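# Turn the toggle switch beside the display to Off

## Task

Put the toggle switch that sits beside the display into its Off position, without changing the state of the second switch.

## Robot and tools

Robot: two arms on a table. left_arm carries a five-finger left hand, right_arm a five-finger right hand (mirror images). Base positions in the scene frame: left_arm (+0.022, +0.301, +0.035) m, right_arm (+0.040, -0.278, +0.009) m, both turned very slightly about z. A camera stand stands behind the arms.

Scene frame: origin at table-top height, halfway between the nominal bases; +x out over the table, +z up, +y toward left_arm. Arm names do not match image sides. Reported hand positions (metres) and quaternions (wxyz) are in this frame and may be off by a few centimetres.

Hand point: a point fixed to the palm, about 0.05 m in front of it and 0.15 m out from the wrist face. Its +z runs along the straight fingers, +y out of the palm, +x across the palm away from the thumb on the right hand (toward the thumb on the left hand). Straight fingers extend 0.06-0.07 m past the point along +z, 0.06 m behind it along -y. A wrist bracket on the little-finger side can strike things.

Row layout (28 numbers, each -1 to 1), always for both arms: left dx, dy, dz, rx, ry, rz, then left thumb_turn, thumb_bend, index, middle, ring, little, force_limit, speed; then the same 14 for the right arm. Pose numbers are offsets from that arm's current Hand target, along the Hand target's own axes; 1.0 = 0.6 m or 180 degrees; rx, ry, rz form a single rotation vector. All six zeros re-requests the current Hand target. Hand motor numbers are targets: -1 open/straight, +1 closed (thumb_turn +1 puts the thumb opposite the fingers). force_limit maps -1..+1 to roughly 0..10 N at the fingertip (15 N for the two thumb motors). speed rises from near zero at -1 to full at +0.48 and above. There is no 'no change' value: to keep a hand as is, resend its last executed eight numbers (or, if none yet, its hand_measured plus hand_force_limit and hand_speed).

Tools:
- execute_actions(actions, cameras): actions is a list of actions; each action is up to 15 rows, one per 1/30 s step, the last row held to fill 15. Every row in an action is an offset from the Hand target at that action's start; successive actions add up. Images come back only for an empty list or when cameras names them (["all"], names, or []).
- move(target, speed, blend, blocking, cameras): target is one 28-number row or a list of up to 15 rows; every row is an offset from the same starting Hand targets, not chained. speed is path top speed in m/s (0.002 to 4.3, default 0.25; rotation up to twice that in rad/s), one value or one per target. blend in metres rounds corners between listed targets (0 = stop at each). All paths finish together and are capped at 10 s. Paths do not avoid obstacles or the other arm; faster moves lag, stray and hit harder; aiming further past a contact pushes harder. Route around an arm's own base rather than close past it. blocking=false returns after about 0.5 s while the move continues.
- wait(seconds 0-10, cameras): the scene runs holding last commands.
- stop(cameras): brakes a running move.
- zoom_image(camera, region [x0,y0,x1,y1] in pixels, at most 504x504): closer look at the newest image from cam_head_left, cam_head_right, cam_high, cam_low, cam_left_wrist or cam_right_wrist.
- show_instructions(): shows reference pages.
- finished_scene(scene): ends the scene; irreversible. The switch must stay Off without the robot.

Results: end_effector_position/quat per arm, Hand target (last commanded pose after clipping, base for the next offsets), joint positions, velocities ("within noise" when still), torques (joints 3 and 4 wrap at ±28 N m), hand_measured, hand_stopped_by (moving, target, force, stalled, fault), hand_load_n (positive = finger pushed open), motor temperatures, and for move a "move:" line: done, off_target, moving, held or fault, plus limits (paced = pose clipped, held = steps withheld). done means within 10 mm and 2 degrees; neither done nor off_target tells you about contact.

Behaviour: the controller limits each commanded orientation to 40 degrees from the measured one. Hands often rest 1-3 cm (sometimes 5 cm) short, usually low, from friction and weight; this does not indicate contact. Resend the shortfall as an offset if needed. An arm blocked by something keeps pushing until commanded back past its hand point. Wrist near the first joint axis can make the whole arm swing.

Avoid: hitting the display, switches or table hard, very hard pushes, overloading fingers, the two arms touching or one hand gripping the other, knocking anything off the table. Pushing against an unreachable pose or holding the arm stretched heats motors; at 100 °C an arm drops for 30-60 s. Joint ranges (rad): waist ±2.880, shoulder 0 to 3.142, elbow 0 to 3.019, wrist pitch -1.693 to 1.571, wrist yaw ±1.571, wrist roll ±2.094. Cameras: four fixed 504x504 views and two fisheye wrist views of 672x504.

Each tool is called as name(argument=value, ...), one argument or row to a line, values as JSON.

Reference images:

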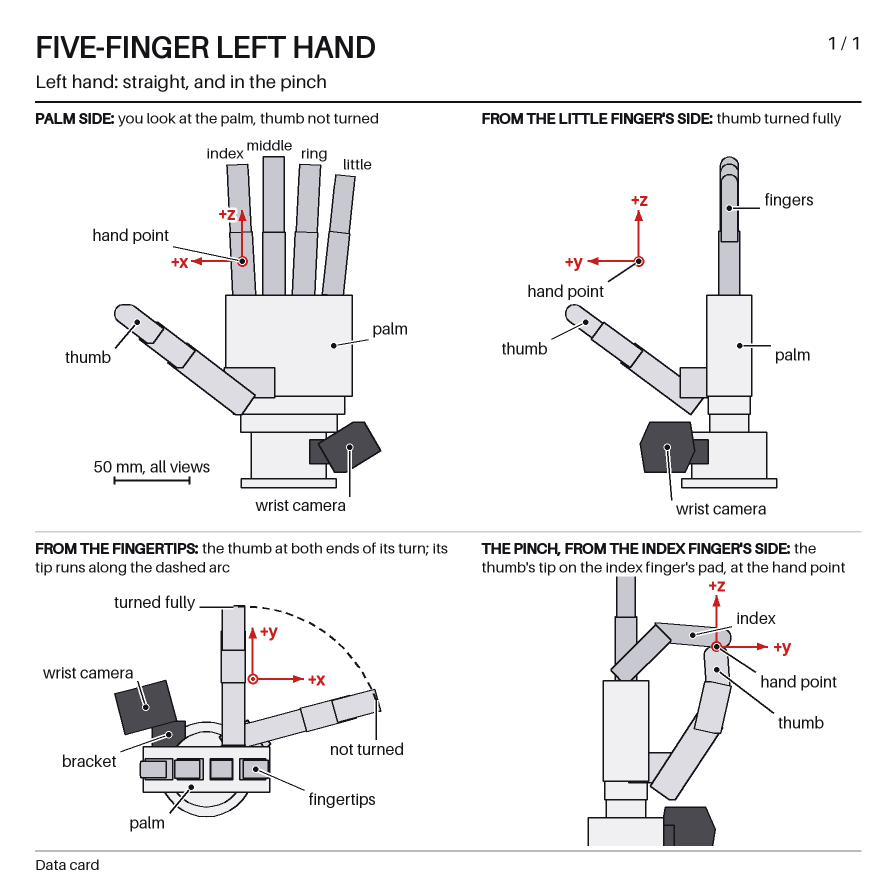

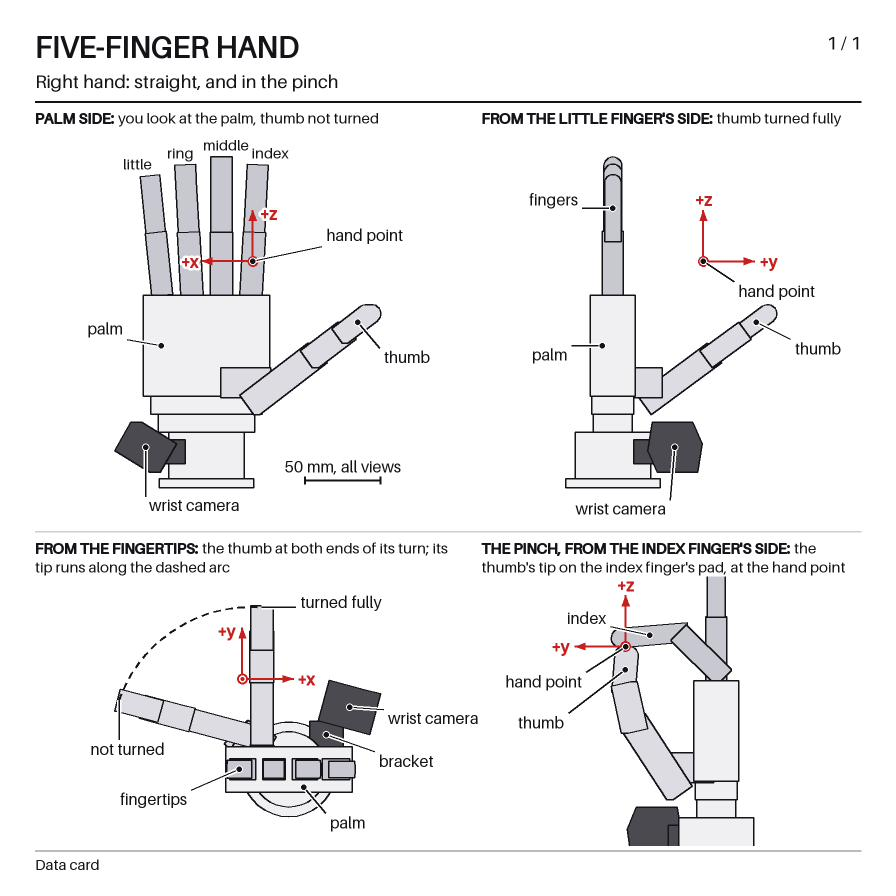

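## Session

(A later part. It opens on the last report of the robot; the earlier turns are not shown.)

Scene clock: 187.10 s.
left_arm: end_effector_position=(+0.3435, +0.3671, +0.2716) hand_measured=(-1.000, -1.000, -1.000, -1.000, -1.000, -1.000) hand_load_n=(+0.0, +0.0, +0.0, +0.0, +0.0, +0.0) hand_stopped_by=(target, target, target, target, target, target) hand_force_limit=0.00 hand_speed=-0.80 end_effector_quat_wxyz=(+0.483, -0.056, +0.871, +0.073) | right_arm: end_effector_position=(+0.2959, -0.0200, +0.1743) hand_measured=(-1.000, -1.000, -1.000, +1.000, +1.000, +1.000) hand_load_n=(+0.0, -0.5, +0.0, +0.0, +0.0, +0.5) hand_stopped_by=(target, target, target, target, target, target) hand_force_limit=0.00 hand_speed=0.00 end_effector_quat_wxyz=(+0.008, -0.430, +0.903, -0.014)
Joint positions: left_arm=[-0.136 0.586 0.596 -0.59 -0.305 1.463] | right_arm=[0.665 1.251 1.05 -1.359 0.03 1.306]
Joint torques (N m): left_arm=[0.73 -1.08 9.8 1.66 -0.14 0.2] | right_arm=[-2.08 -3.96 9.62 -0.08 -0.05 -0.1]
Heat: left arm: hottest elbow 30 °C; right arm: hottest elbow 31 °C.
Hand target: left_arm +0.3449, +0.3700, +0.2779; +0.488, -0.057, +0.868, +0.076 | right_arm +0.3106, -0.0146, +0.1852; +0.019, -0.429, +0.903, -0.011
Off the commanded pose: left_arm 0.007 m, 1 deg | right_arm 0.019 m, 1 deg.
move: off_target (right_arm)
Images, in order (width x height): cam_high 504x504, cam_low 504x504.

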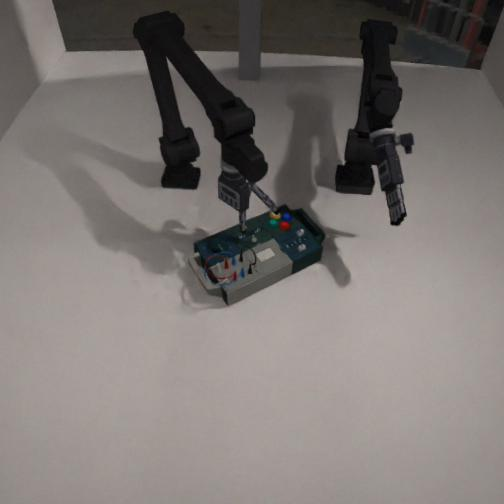

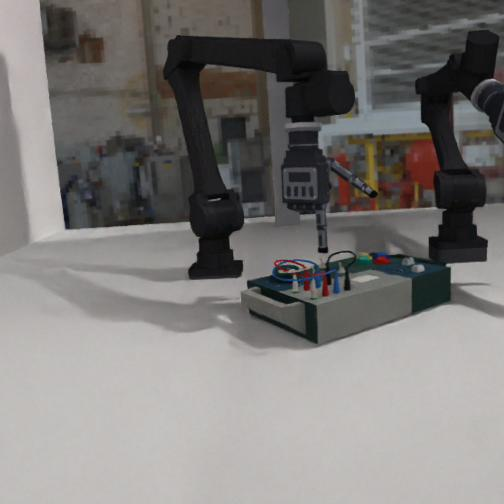

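move(
  target=[0,0,0,0,0,0,-1,-1,-1,-1,-1,-1,0,-0.8,0.0003,0.0037,0.075,0,0,0,-1,-1,-1,1,1,1,0,0],
  cameras=["cam_low","cam_high"],
  speed=0.1,
)

zoom_image(
  camera="cam_low",
  region=[310, 235, 360, 285],
)

zoom_image(
  camera="cam_high",
  region=[225, 205, 275, 255],
)

Scene clock: 194.50 s.
left_arm: end_effector_position=(+0.3435, +0.3671, +0.2716) hand_measured=(-1.000, -1.000, -1.000, -1.000, -1.000, -1.000) hand_load_n=(+0.0, +0.0, +0.0, +0.0, +0.0, +0.0) hand_stopped_by=(target, target, target, target, target, target) hand_force_limit=0.00 hand_speed=-0.80 end_effector_quat_wxyz=(+0.483, -0.056, +0.871, +0.073) | right_arm: end_effector_position=(+0.3069, -0.0120, +0.1467) hand_measured=(-1.000, -1.000, -1.000, +1.000, +1.000, +1.000) hand_load_n=(-0.5, +0.0, +0.0, +0.0, +0.0, +0.0) hand_stopped_by=(target, target, target, target, target, target) hand_force_limit=0.00 hand_speed=0.00 end_effector_quat_wxyz=(+0.022, -0.430, +0.903, -0.011)
Joint positions: left_arm=[-0.136 0.586 0.596 -0.59 -0.305 1.463] | right_arm=[0.665 1.285 1.004 -1.25 0.03 1.305]
Joint torques (N m): left_arm=[0.73 -1.26 9.81 1.66 -0.15 0.19] | right_arm=[-2.32 -4.37 6.12 0.47 -0.07 -0.04]
Heat: left arm: hottest elbow 30 °C; right arm: hottest elbow 32 °C.
Hand target: left_arm +0.3449, +0.3700, +0.2779; +0.488, -0.057, +0.868, +0.076 | right_arm +0.3106, -0.0136, +0.1401; +0.018, -0.429, +0.903, -0.011
Off the commanded pose: left_arm 0.007 m, 1 deg | right_arm 0.008 m, 0 deg.
move: done
Images, in order (width x height): cam_high 504x504, cam_low 504x504.

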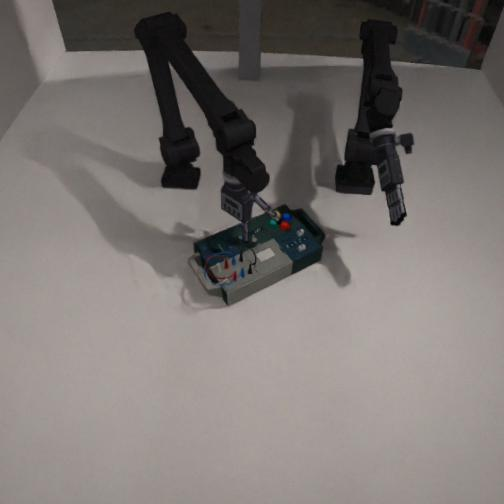

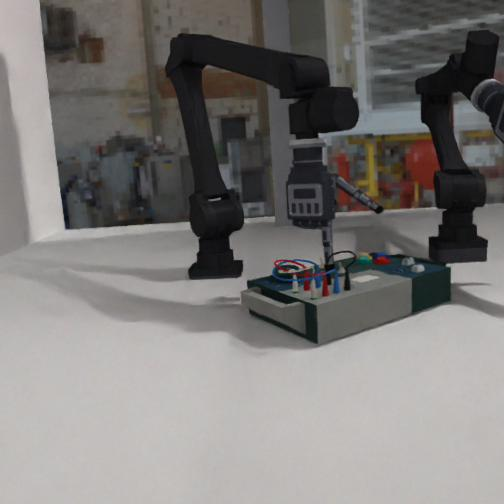

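Scaled by 10.080 from the camera's 504x504 image, which has a finer 720x720 frame.

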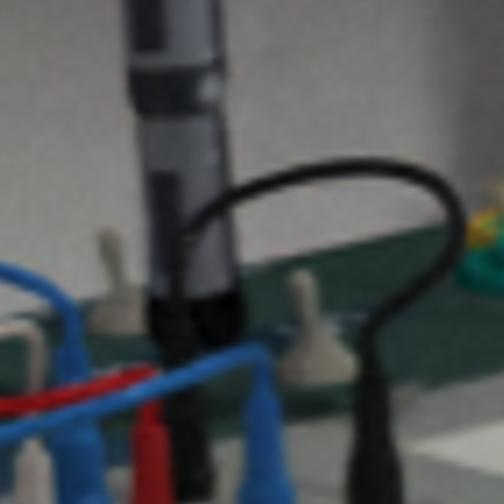

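Scaled by 10.080 from the camera's 504x504 image, which has a finer 720x720 frame.

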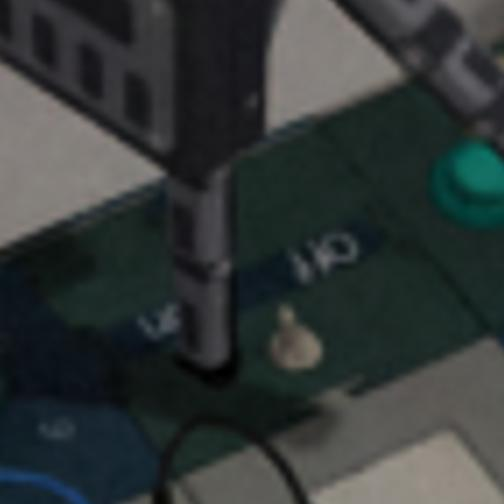

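move(
  target=[0,0,0,0,0,0,-1,-1,-1,-1,-1,-1,0,-0.8,-0.0153,0.0475,-0.0063,0,0,0,-1,-1,-1,1,1,1,0,0],
  cameras=["cam_low","cam_high"],
  speed=0.07,
)

zoom_image(
  camera="cam_low",
  region=[310, 235, 360, 285],
)

zoom_image(
  camera="cam_high",
  region=[225, 205, 275, 255],
)

Scene clock: 209.30 s.
left_arm: end_effector_position=(+0.3435, +0.3671, +0.2716) hand_measured=(-1.000, -1.000, -1.000, -1.000, -1.000, -1.000) hand_load_n=(+0.0, +0.0, +0.0, +0.0, +0.0, +0.0) hand_stopped_by=(target, target, target, target, target, target) hand_force_limit=0.00 hand_speed=-0.80 end_effector_quat_wxyz=(+0.483, -0.056, +0.871, +0.073) | right_arm: end_effector_position=(+0.2964, +0.0035, +0.1464) hand_measured=(-1.000, -1.000, -1.000, +1.000, +1.000, +1.000) hand_load_n=(+0.0, +0.5, +0.5, +0.0, +0.0, +0.0) hand_stopped_by=(target, target, target, target, target, target) hand_force_limit=0.00 hand_speed=0.00 end_effector_quat_wxyz=(+0.024, -0.425, +0.905, -0.013)
Joint positions: left_arm=[-0.136 0.586 0.596 -0.59 -0.305 1.463] | right_arm=[0.721 1.286 1.004 -1.25 0.036 1.371]
Joint torques (N m): left_arm=[0.62 -1.2 9.81 1.65 -0.14 0.18] | right_arm=[0.21 -4.78 7.04 0.16 -0.18 0.14]
Heat: left arm: hottest elbow 30 °C; right arm: hottest elbow 32 °C.
Hand target: left_arm +0.3449, +0.3700, +0.2779; +0.488, -0.057, +0.868, +0.076 | right_arm +0.2941, +0.0115, +0.1429; +0.018, -0.429, +0.903, -0.012
Off the commanded pose: left_arm 0.007 m, 1 deg | right_arm 0.009 m, 1 deg.
move: done
Images, in order (width x height): cam_high 504x504, cam_low 504x504.

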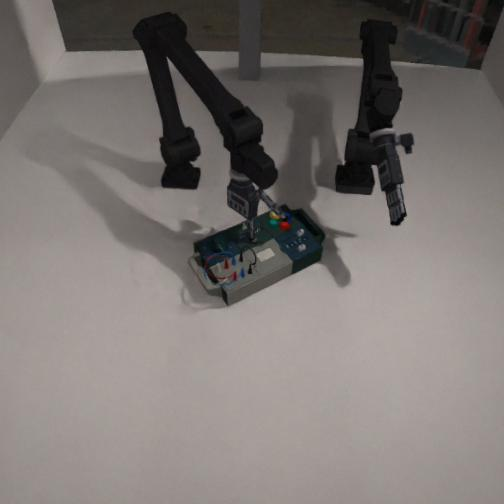

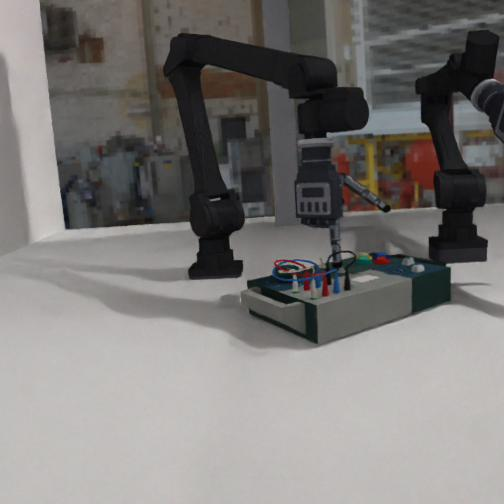

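Scaled by 10.080 from the camera's 504x504 image, which has a finer 720x720 frame.

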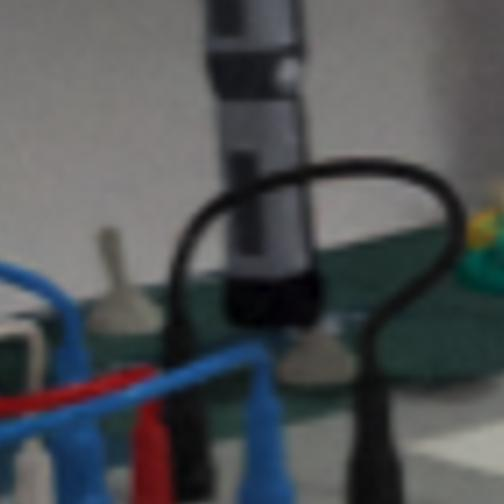

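Scaled by 10.080 from the camera's 504x504 image, which has a finer 720x720 frame.

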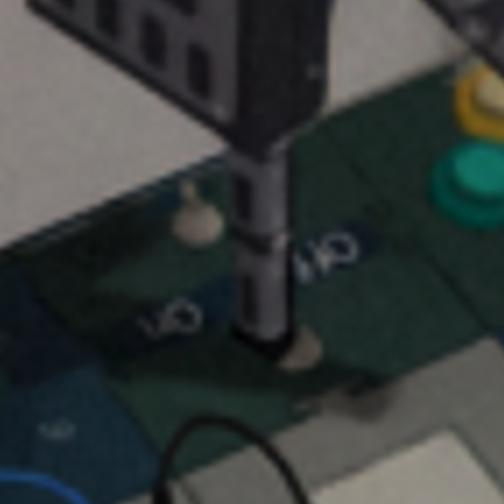

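move(
  target=[0,0,0,0,0,0,-1,-1,-1,-1,-1,-1,0,-0.8,-0.0127,0.0397,-0.0028,0,0,0,-1,-1,-1,1,1,1,0,0],
  cameras=["cam_low","cam_high"],
  speed=0.05,
)

zoom_image(
  camera="cam_low",
  region=[310, 235, 360, 285],
)

zoom_image(
  camera="cam_high",
  region=[225, 205, 275, 255],
)

Scene clock: 215.03 s.
left_arm: end_effector_position=(+0.3435, +0.3671, +0.2716) hand_measured=(-1.000, -1.000, -1.000, -1.000, -1.000, -1.000) hand_load_n=(+0.0, +0.5, +0.0, +0.0, +0.0, +0.0) hand_stopped_by=(target, target, target, target, target, target) hand_force_limit=0.00 hand_speed=-0.80 end_effector_quat_wxyz=(+0.483, -0.056, +0.871, +0.073) | right_arm: end_effector_position=(+0.2924, +0.0126, +0.1446) hand_measured=(-1.000, -1.000, -1.000, +1.000, +1.000, +1.000) hand_load_n=(+0.0, +0.0, +0.5, +0.0, +0.0, +0.0) hand_stopped_by=(target, target, target, target, target, target) hand_force_limit=0.00 hand_speed=0.00 end_effector_quat_wxyz=(+0.028, -0.408, +0.912, -0.026)
Joint positions: left_arm=[-0.136 0.586 0.596 -0.59 -0.305 1.463] | right_arm=[0.766 1.287 1.004 -1.25 0.066 1.453]
Joint torques (N m): left_arm=[0.79 -1.14 9.78 1.68 -0.15 0.19] | right_arm=[1.67 -3.9 7.76 0.03 -1.31 -0.04]
Heat: left arm: hottest elbow 30 °C; right arm: hottest elbow 32 °C.
Hand target: left_arm +0.3449, +0.3700, +0.2779; +0.488, -0.057, +0.868, +0.076 | right_arm +0.2804, +0.0325, +0.1439; +0.018, -0.429, +0.903, -0.011
Off the commanded pose: left_arm 0.007 m, 1 deg | right_arm 0.023 m, 3 deg.
move: off_target (right_arm)
Images, in order (width x height): cam_high 504x504, cam_low 504x504.

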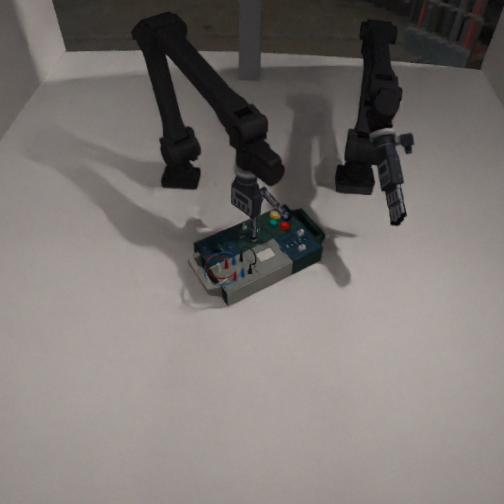

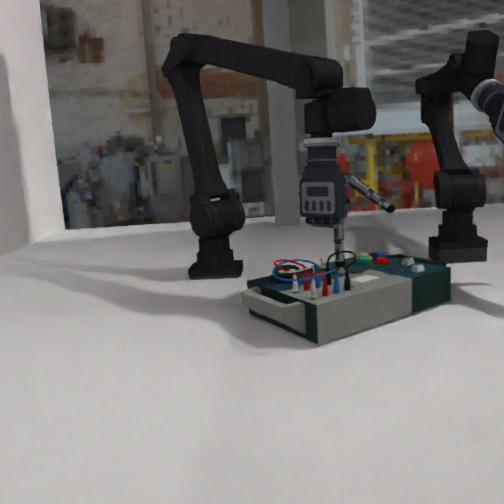

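Scaled by 10.080 from the camera's 504x504 image, which has a finer 720x720 frame.

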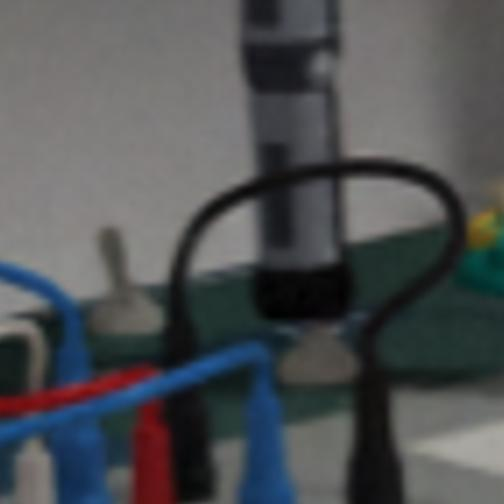

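Scaled by 10.080 from the camera's 504x504 image, which has a finer 720x720 frame.

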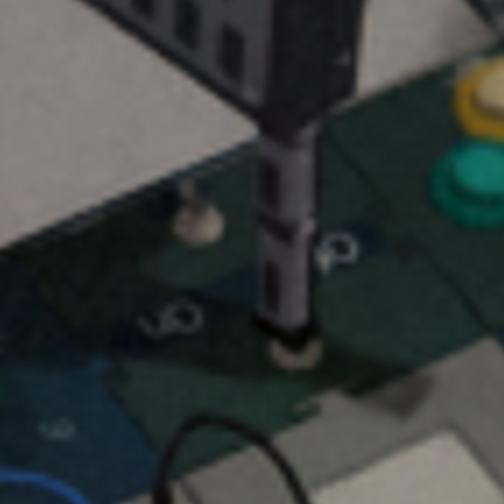

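move(
  target=[
    [0,0,0,0,0,0,-1,-1,-1,-1,-1,-1,0,-0.8,0.0315,-0.0683,-0.0083,0,0,0,-1,-1,-1,1,1,1,0,0],
    [0,0,0,0,0,0,-1,-1,-1,-1,-1,-1,0,-0.8,0.0287,-0.0727,-0.1317,0,0,0,-1,-1,-1,1,1,1,0,0],
  ],
  cameras=["cam_low","cam_high"],
  speed=0.1,
)

zoom_image(
  camera="cam_low",
  region=[310, 235, 360, 285],
)

zoom_image(
  camera="cam_high",
  region=[225, 205, 275, 255],
)

Scene clock: 226.07 s.
left_arm: end_effector_position=(+0.3435, +0.3671, +0.2716) hand_measured=(-1.000, -1.000, -1.000, -1.000, -1.000, -1.000) hand_load_n=(+0.0, +0.0, +0.0, +0.0, +0.0, +0.0) hand_stopped_by=(target, target, target, target, target, target) hand_force_limit=0.00 hand_speed=-0.80 end_effector_quat_wxyz=(+0.483, -0.056, +0.871, +0.073) | right_arm: end_effector_position=(+0.2889, -0.0112, +0.2034) hand_measured=(-1.000, -1.000, -1.000, +1.000, +1.000, +1.000) hand_load_n=(+0.0, +0.0, +0.0, +0.0, +0.0, +0.0) hand_stopped_by=(target, target, target, target, target, target) hand_force_limit=0.00 hand_speed=0.00 end_effector_quat_wxyz=(-0.002, -0.431, +0.902, -0.017)
Joint positions: left_arm=[-0.136 0.586 0.596 -0.59 -0.305 1.463] | right_arm=[0.699 1.253 1.13 -1.459 0.032 1.339]
Joint torques (N m): left_arm=[0.73 -1.14 9.77 1.62 -0.14 0.19] | right_arm=[-1.9 -6.59 9.85 -0.47 -0.1 -0.09]
Heat: left arm: hottest elbow 30 °C; right arm: hottest elbow 33 °C.
Hand target: left_arm +0.3449, +0.3700, +0.2779; +0.488, -0.057, +0.868, +0.076 | right_arm +0.3000, -0.0080, +0.2241; +0.018, -0.429, +0.903, -0.011
Off the commanded pose: left_arm 0.007 m, 1 deg | right_arm 0.024 m, 2 deg.
move: off_target (right_arm)
Images, in order (width x height): cam_high 504x504, cam_low 504x504.

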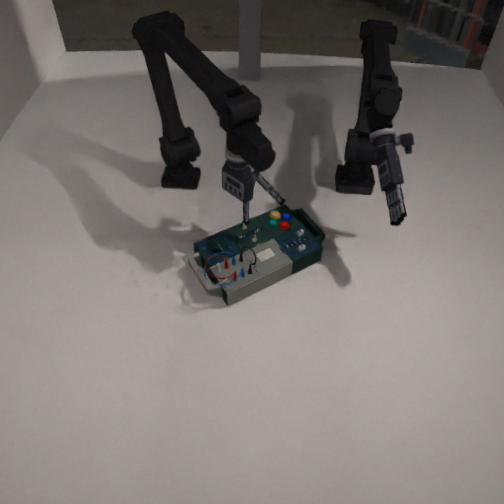

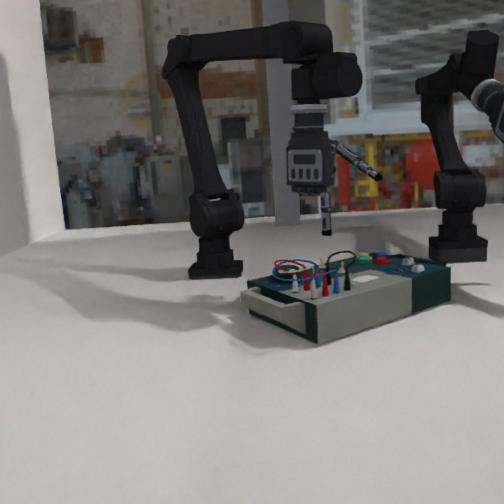

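Scaled by 10.080 from the camera's 504x504 image, which has a finer 720x720 frame.

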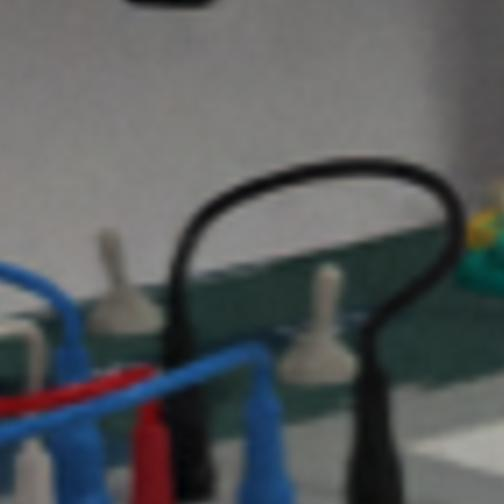

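Scaled by 10.080 from the camera's 504x504 image, which has a finer 720x720 frame.

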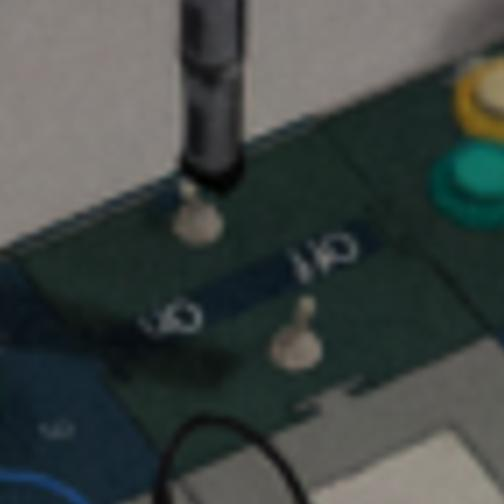

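finished_scene(
  scene=2,
)

The scene is finished: the task was done.


## Next scene

The same job, from a new start.

Reference images:

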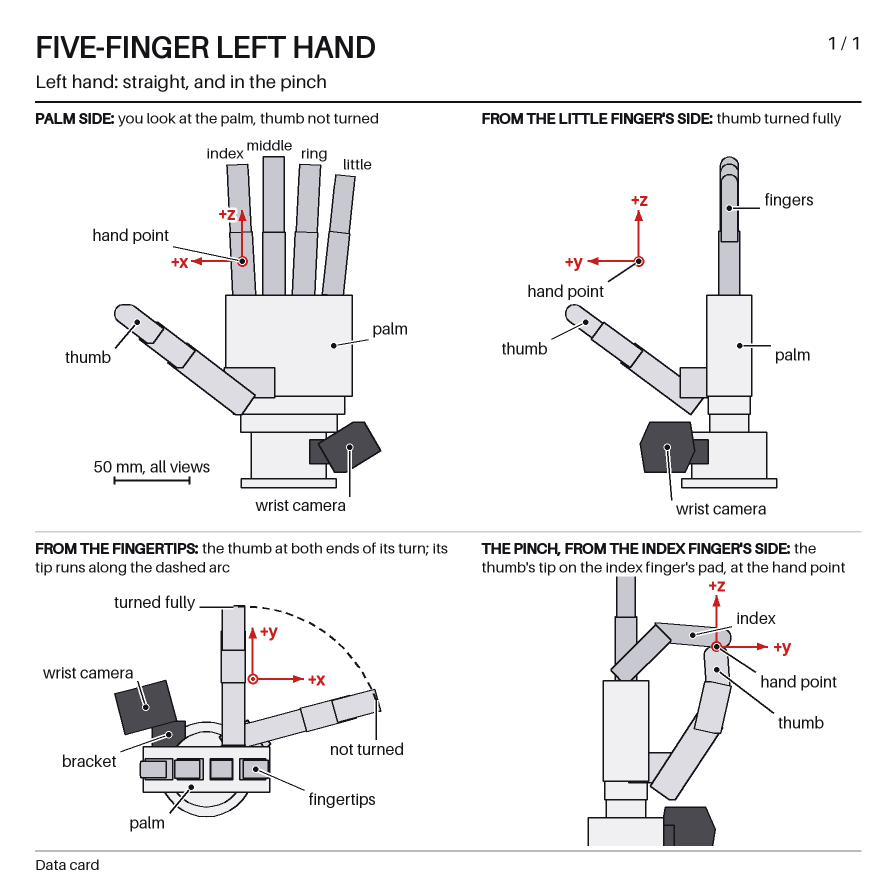

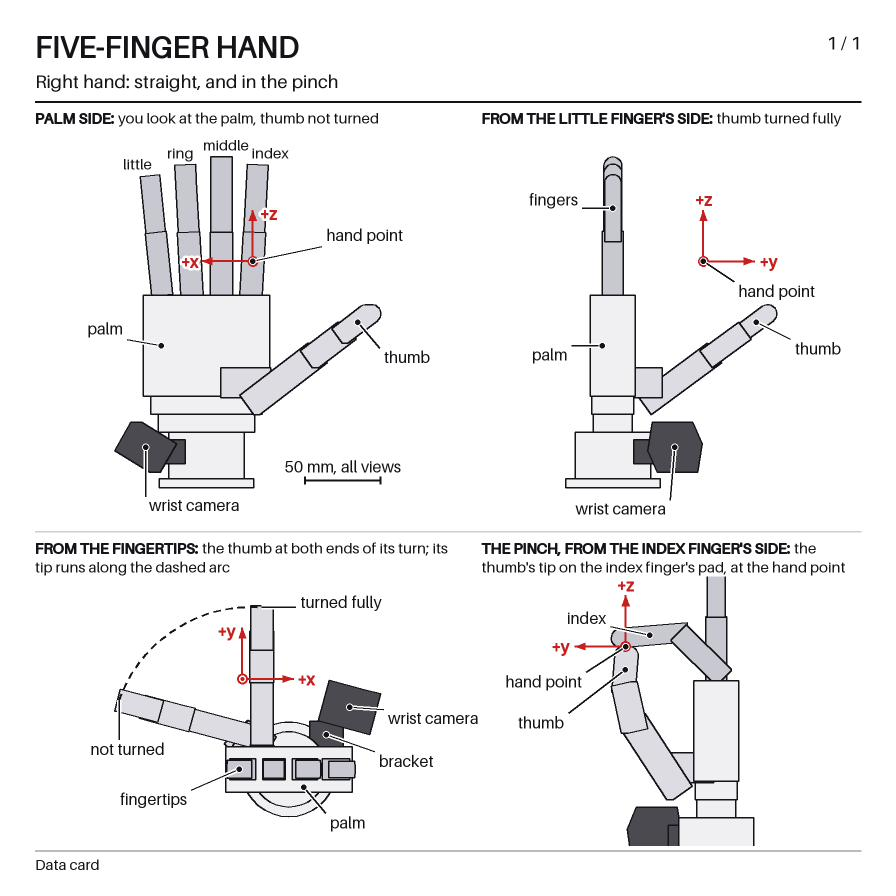

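execute_actions(
  actions=[],
)

Scene clock: 0.00 s.
left_arm: end_effector_position=(+0.6378, +0.0545, +0.2549) hand_measured=(-1.000, -1.000, -1.000, -1.000, -1.000, -1.000) hand_load_n=(+0.0, +0.0, +0.0, +0.0, +0.0, +0.0) hand_stopped_by=(target, target, target, target, target, target) hand_force_limit=0.00 hand_speed=-0.80 end_effector_quat_wxyz=(-0.053, -0.512, +0.630, -0.582) | right_arm: end_effector_position=(+0.4124, -0.1016, +0.2533) hand_measured=(-1.000, -1.000, -1.000, -1.000, -1.000, -1.000) hand_load_n=(+0.0, +0.0, +0.0, -0.5, +0.0, -0.5) hand_stopped_by=(target, target, target, target, target, target) hand_force_limit=0.00 hand_speed=-0.80 end_effector_quat_wxyz=(-0.047, +0.885, -0.464, +0.017)
Joint positions: left_arm=[-0.101 1.755 1.339 -0.061 0.811 -0.415] | right_arm=[0.426 1.519 1.53 -1.49 -0.035 -0.218]
Joint velocities: within noise
Joint torques (N m): no reading
Motor temperatures (°C): left_arm=[21 21 26 21 19 19] | right_arm=[21 25 29 20 21 21]
Heat: left arm: hottest elbow 26 °C; right arm: hottest elbow 29 °C.
Hand target: left_arm +0.6441, +0.0539, +0.2600; -0.049, -0.508, +0.629, -0.586 | right_arm +0.4179, -0.0994, +0.2598; -0.055, +0.884, -0.463, +0.023
camera_calibration:
cam_left_wrist: T_world_to_cam=[[0.527534, -0.00394709, 0.849525, -0.546408], [-0.845651, -0.097934, 0.524674, 0.405229], [0.0811264, -0.995185, -0.0550014, 0.130958], [0, 0, 0, 1]] pos_world=[0.620307, 0.167857, 0.258776]
cam_right_wrist: T_world_to_cam=[[-0.609804, -0.781976, -0.129048, 0.209428], [-0.716515, 0.47435, 0.511467, 0.212029], [-0.33874, 0.404359, -0.849558, 0.510544], [0, 0, 0, 1]] pos_world=[0.452574, -0.143252, 0.352317]

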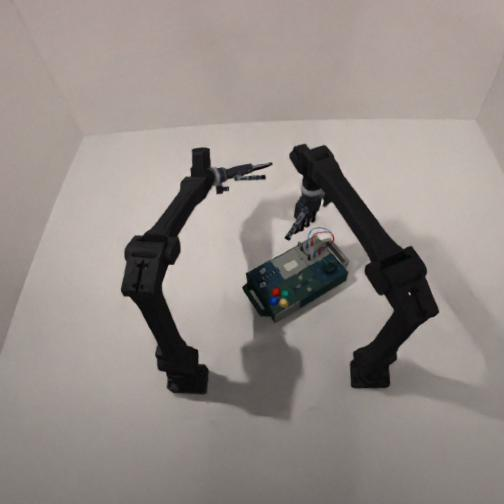

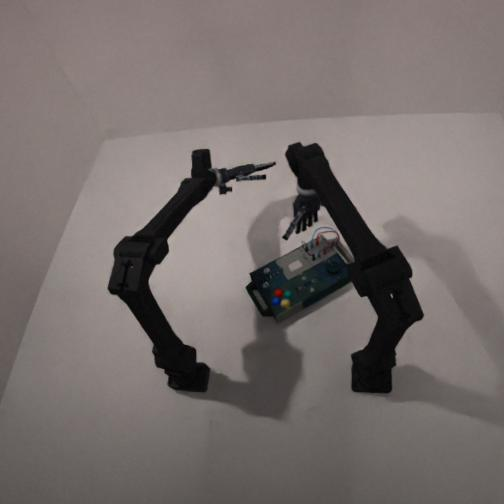

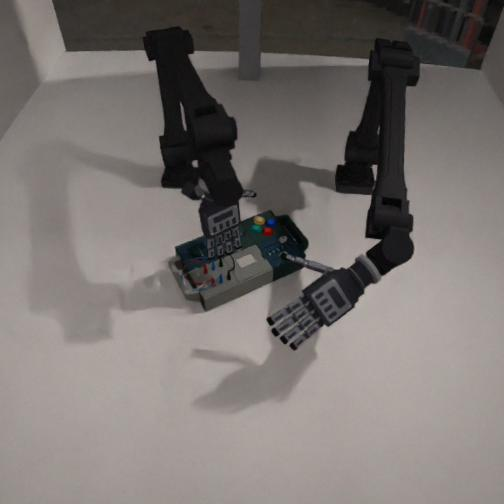

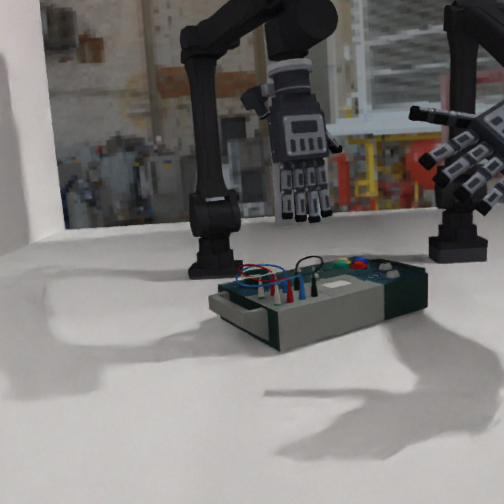

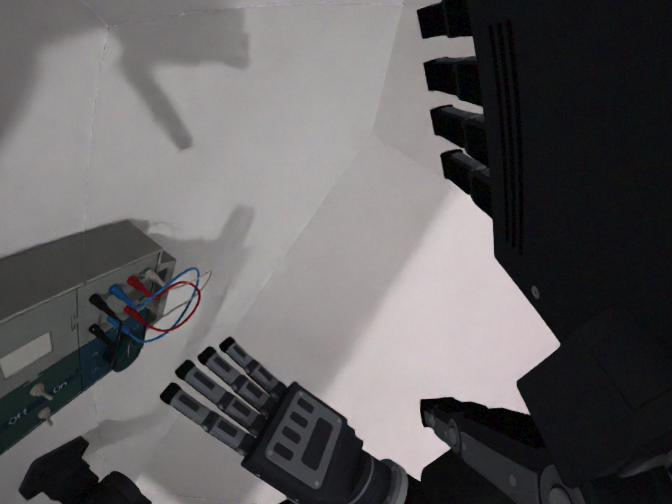

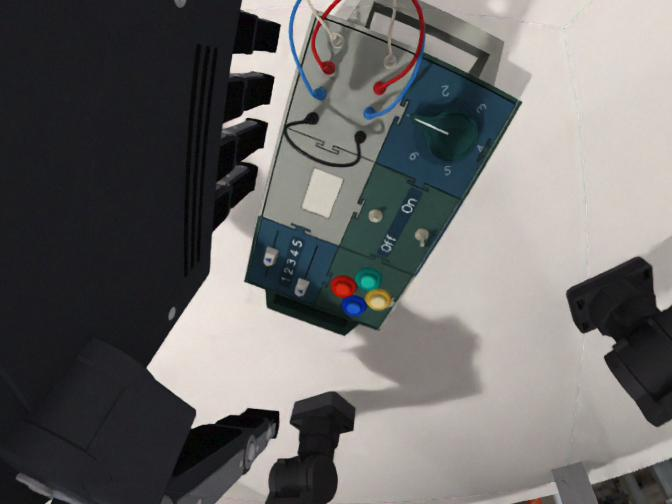

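zoom_image(
  camera="cam_low",
  region=[280, 240, 340, 300],
)

zoom_image(
  camera="cam_high",
  region=[200, 200, 270, 270],
)

zoom_image(
  camera="cam_right_wrist",
  region=[340, 180, 460, 270],
)

Scaled by 8.400 from the camera's 504x504 image, which has a finer 720x720 frame.

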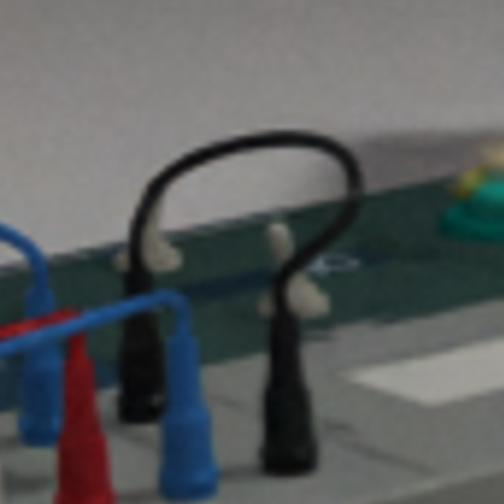

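Scaled by 7.200 from the camera's 504x504 image, which has a finer 720x720 frame.

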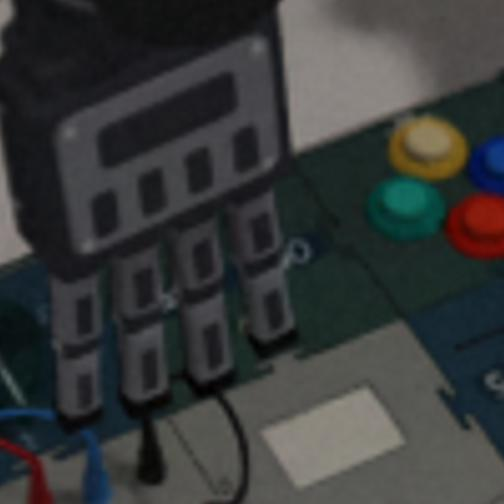

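Scaled by 4.200 from the camera's 672x504 image, which has a finer 960x720 frame.

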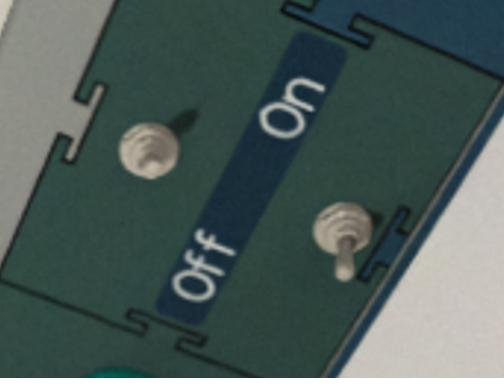

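move(
  target=[0,0,0,0,0,0,-1,-1,-1,-1,-1,-1,0,-0.8,-0.124,0.0993,0.0563,-0.016,0.0281,0.4095,-1,-1,-1,1,1,1,0,0],
  cameras=["cam_low","cam_high"],
  speed=0.3,
)

zoom_image(
  camera="cam_low",
  region=[280, 220, 350, 290],
)

zoom_image(
  camera="cam_high",
  region=[200, 200, 270, 270],
)

Scene clock: 37.63 s.
left_arm: end_effector_position=(+0.6378, +0.0545, +0.2549) hand_measured=(-1.000, -1.000, -1.000, -1.000, -1.000, -1.000) hand_load_n=(-0.5, +0.0, +0.0, +0.0, +0.0, +0.0) hand_stopped_by=(target, target, target, target, target, target) hand_force_limit=0.00 hand_speed=-0.80 end_effector_quat_wxyz=(-0.053, -0.512, +0.630, -0.582) | right_arm: end_effector_position=(+0.3333, -0.0734, +0.2181) hand_measured=(-1.000, -1.000, -1.000, +1.000, +1.000, +1.000) hand_load_n=(+0.0, +0.0, +0.0, +0.0, +0.0, +0.0) hand_stopped_by=(target, target, target, target, target, target) hand_force_limit=0.00 hand_speed=0.00 end_effector_quat_wxyz=(+0.011, -0.427, +0.904, -0.010)
Joint positions: left_arm=[-0.101 1.755 1.339 -0.061 0.811 -0.415] | right_arm=[0.472 1.242 1.157 -1.463 0.02 1.12]
Joint torques (N m): left_arm=[-0.09 -14.74 9.88 1.52 0.24 0.06] | right_arm=[0.03 -7.06 6.16 0.23 0.08 0.15]
Heat: left arm: hottest elbow 29 °C; right arm: hottest elbow 30 °C.
Hand target: left_arm +0.6441, +0.0539, +0.2600; -0.049, -0.508, +0.630, -0.586 | right_arm +0.3300, -0.0693, +0.2201; +0.018, -0.429, +0.903, -0.011
Off the commanded pose: left_arm 0.008 m, 1 deg | right_arm 0.006 m, 1 deg.
move: done
Images, in order (width x height): cam_high 504x504, cam_low 504x504.

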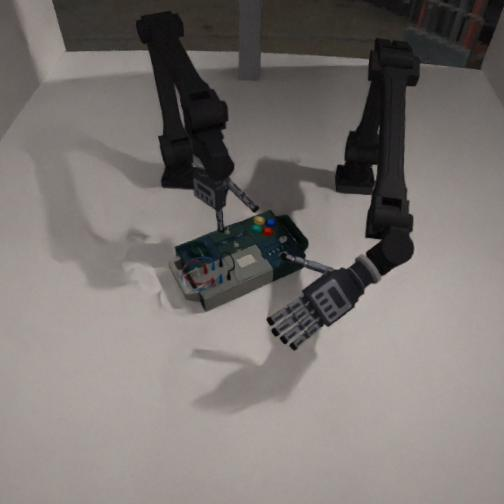

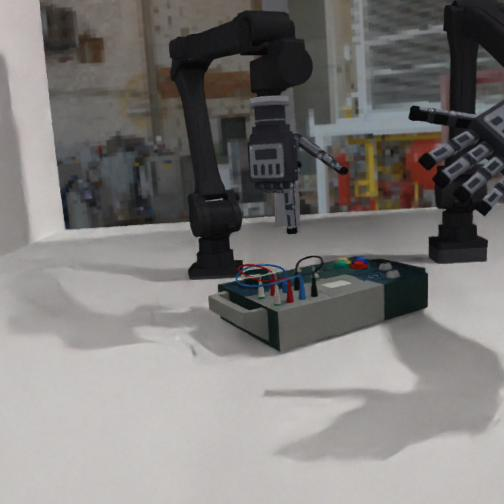

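Scaled by 7.200 from the camera's 504x504 image, which has a finer 720x720 frame.

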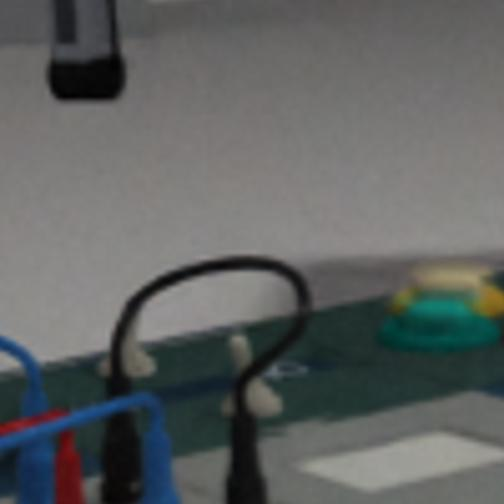

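Scaled by 7.200 from the camera's 504x504 image, which has a finer 720x720 frame.

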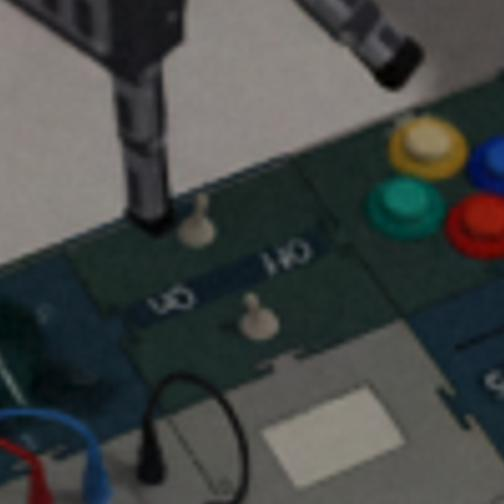

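move(
  target=[0,0,0,0,0,0,-1,-1,-1,-1,-1,-1,0,-0.8,-0.0055,0.008,0.1293,0,0,0,-1,-1,-1,1,1,1,0,0],
  cameras=["cam_low","cam_high"],
  speed=0.15,
)

zoom_image(
  camera="cam_low",
  region=[285, 240, 335, 290],
)

zoom_image(
  camera="cam_high",
  region=[205, 205, 255, 255],
)

Scene clock: 53.57 s.
left_arm: end_effector_position=(+0.6378, +0.0545, +0.2549) hand_measured=(-1.000, -1.000, -1.000, -1.000, -1.000, -1.000) hand_load_n=(-0.5, +0.0, +0.0, +0.0, +0.0, +0.0) hand_stopped_by=(target, target, target, target, target, target) hand_force_limit=0.00 hand_speed=-0.80 end_effector_quat_wxyz=(-0.053, -0.512, +0.630, -0.582) | right_arm: end_effector_position=(+0.3319, -0.0696, +0.1476) hand_measured=(-1.000, -1.000, -1.000, +1.000, +1.000, +1.000) hand_load_n=(+0.0, +0.0, +0.0, +0.0, +0.0, +0.0) hand_stopped_by=(target, target, target, target, target, target) hand_force_limit=0.00 hand_speed=0.00 end_effector_quat_wxyz=(+0.019, -0.426, +0.904, -0.010)
Joint positions: left_arm=[-0.101 1.755 1.339 -0.061 0.811 -0.415] | right_arm=[0.484 1.267 0.99 -1.257 0.02 1.132]
Joint torques (N m): left_arm=[-0.03 -14.74 9.85 1.52 0.23 0.06] | right_arm=[0.26 -4.95 5.96 0.58 0.12 0.16]
Heat: left arm: hottest elbow 29 °C; right arm: hottest elbow 31 °C.
Hand target: left_arm +0.6441, +0.0539, +0.2600; -0.049, -0.508, +0.630, -0.586 | right_arm +0.3314, -0.0642, +0.1424; +0.018, -0.429, +0.903, -0.011
Off the commanded pose: left_arm 0.008 m, 1 deg | right_arm 0.008 m, 0 deg.
move: done
Images, in order (width x height): cam_high 504x504, cam_low 504x504.

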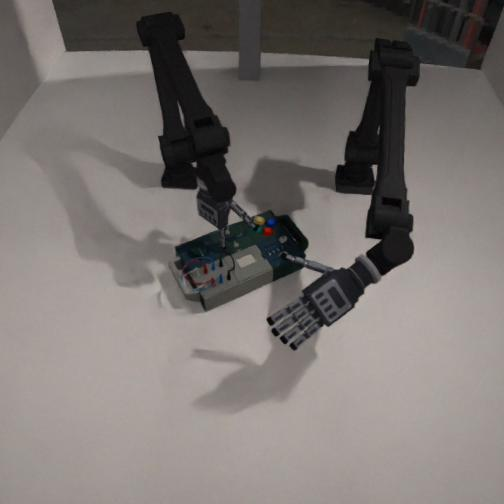

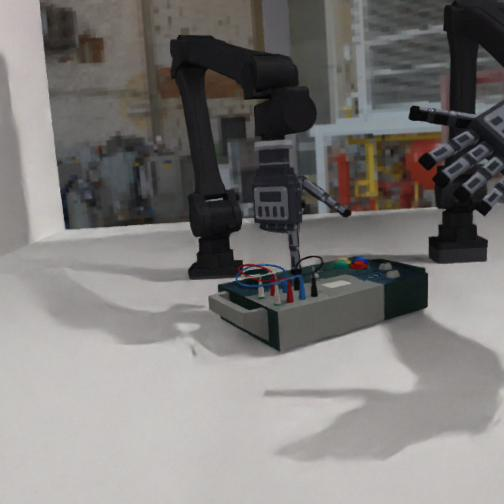

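Scaled by 10.080 from the camera's 504x504 image, which has a finer 720x720 frame.

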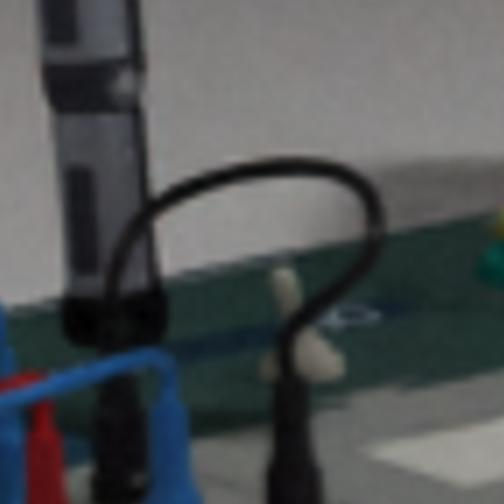

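Scaled by 10.080 from the camera's 504x504 image, which has a finer 720x720 frame.

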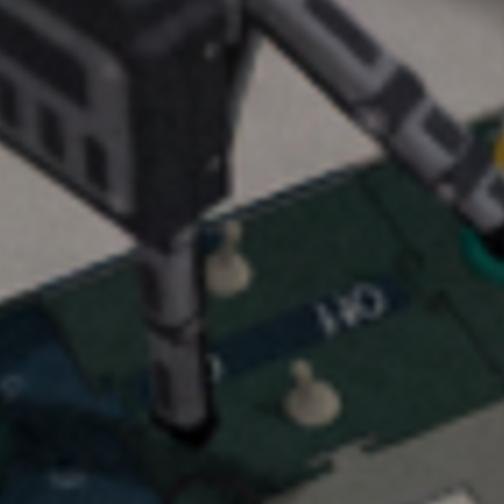

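move(
  target=[
    [0,0,0,0,0,0,-1,-1,-1,-1,-1,-1,0,-0.8,-0.0388,0.0957,-0.0092,0,0,0,-1,-1,-1,1,1,1,0,0],
    [0,0,0,0,0,0,-1,-1,-1,-1,-1,-1,0,-0.8,-0.0072,0.0273,-0.0142,0,0,0,-1,-1,-1,1,1,1,0,0],
    [0,0,0,0,0,0,-1,-1,-1,-1,-1,-1,0,-0.8,-0.0095,0.0237,-0.1173,0,0,0,-1,-1,-1,1,1,1,0,0],
  ],
  cameras=["cam_low","cam_high"],
  speed=[0.06,0.1,0.15],
)

zoom_image(
  camera="cam_low",
  region=[285, 240, 335, 290],
)

zoom_image(
  camera="cam_high",
  region=[205, 205, 255, 255],
)

Scene clock: 69.77 s.
left_arm: end_effector_position=(+0.6378, +0.0545, +0.2549) hand_measured=(-1.000, -1.000, -1.000, -1.000, -1.000, -1.000) hand_load_n=(-0.5, +0.0, -0.5, +0.0, +0.0, +0.0) hand_stopped_by=(target, target, target, target, target, target) hand_force_limit=0.00 hand_speed=-0.80 end_effector_quat_wxyz=(-0.053, -0.512, +0.630, -0.582) | right_arm: end_effector_position=(+0.3091, -0.0517, +0.1950) hand_measured=(-1.000, -1.000, -1.000, +1.000, +1.000, +1.000) hand_load_n=(+0.0, +0.0, +0.0, +0.0, +0.0, +0.0) hand_stopped_by=(target, target, target, target, target, target) hand_force_limit=0.00 hand_speed=0.00 end_effector_quat_wxyz=(+0.001, -0.431, +0.902, -0.014)
Joint positions: left_arm=[-0.101 1.755 1.339 -0.061 0.811 -0.415] | right_arm=[0.564 1.234 1.091 -1.427 0.027 1.202]
Joint torques (N m): left_arm=[-0.09 -14.74 9.91 1.51 0.24 0.06] | right_arm=[-2.26 -5.66 9.48 -0.2 -0.1 -0.07]
Heat: left arm: hottest elbow 30 °C; right arm: hottest elbow 31 °C.
Hand target: left_arm +0.6441, +0.0539, +0.2600; -0.049, -0.508, +0.630, -0.586 | right_arm +0.3211, -0.0504, +0.2123; +0.017, -0.429, +0.903, -0.011
Off the commanded pose: left_arm 0.008 m, 1 deg | right_arm 0.021 m, 2 deg.
move: off_target (right_arm)
Images, in order (width x height): cam_high 504x504, cam_low 504x504.

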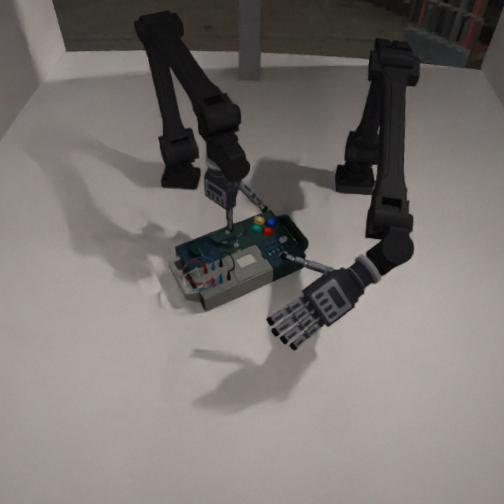

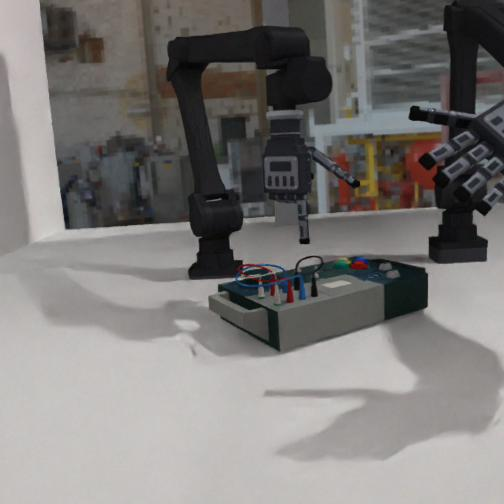

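Scaled by 10.080 from the camera's 504x504 image, which has a finer 720x720 frame.

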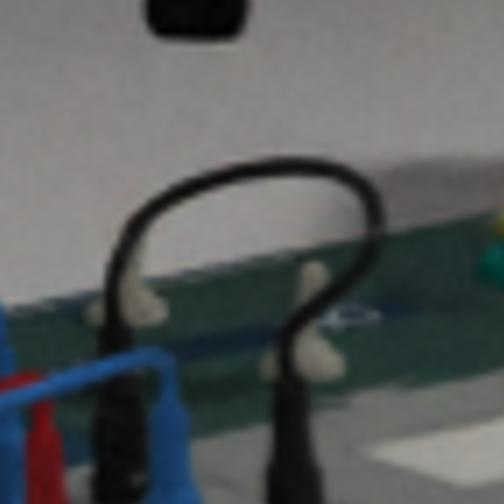

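Scaled by 10.080 from the camera's 504x504 image, which has a finer 720x720 frame.

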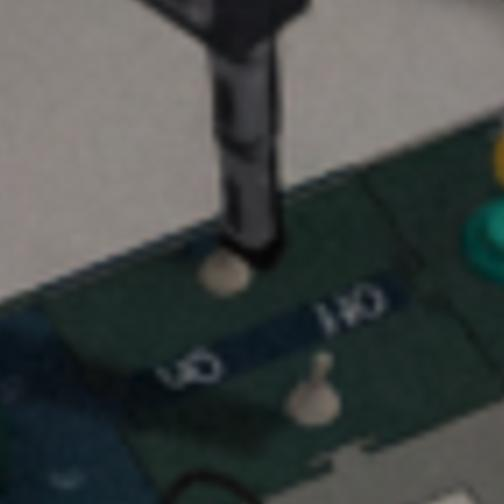

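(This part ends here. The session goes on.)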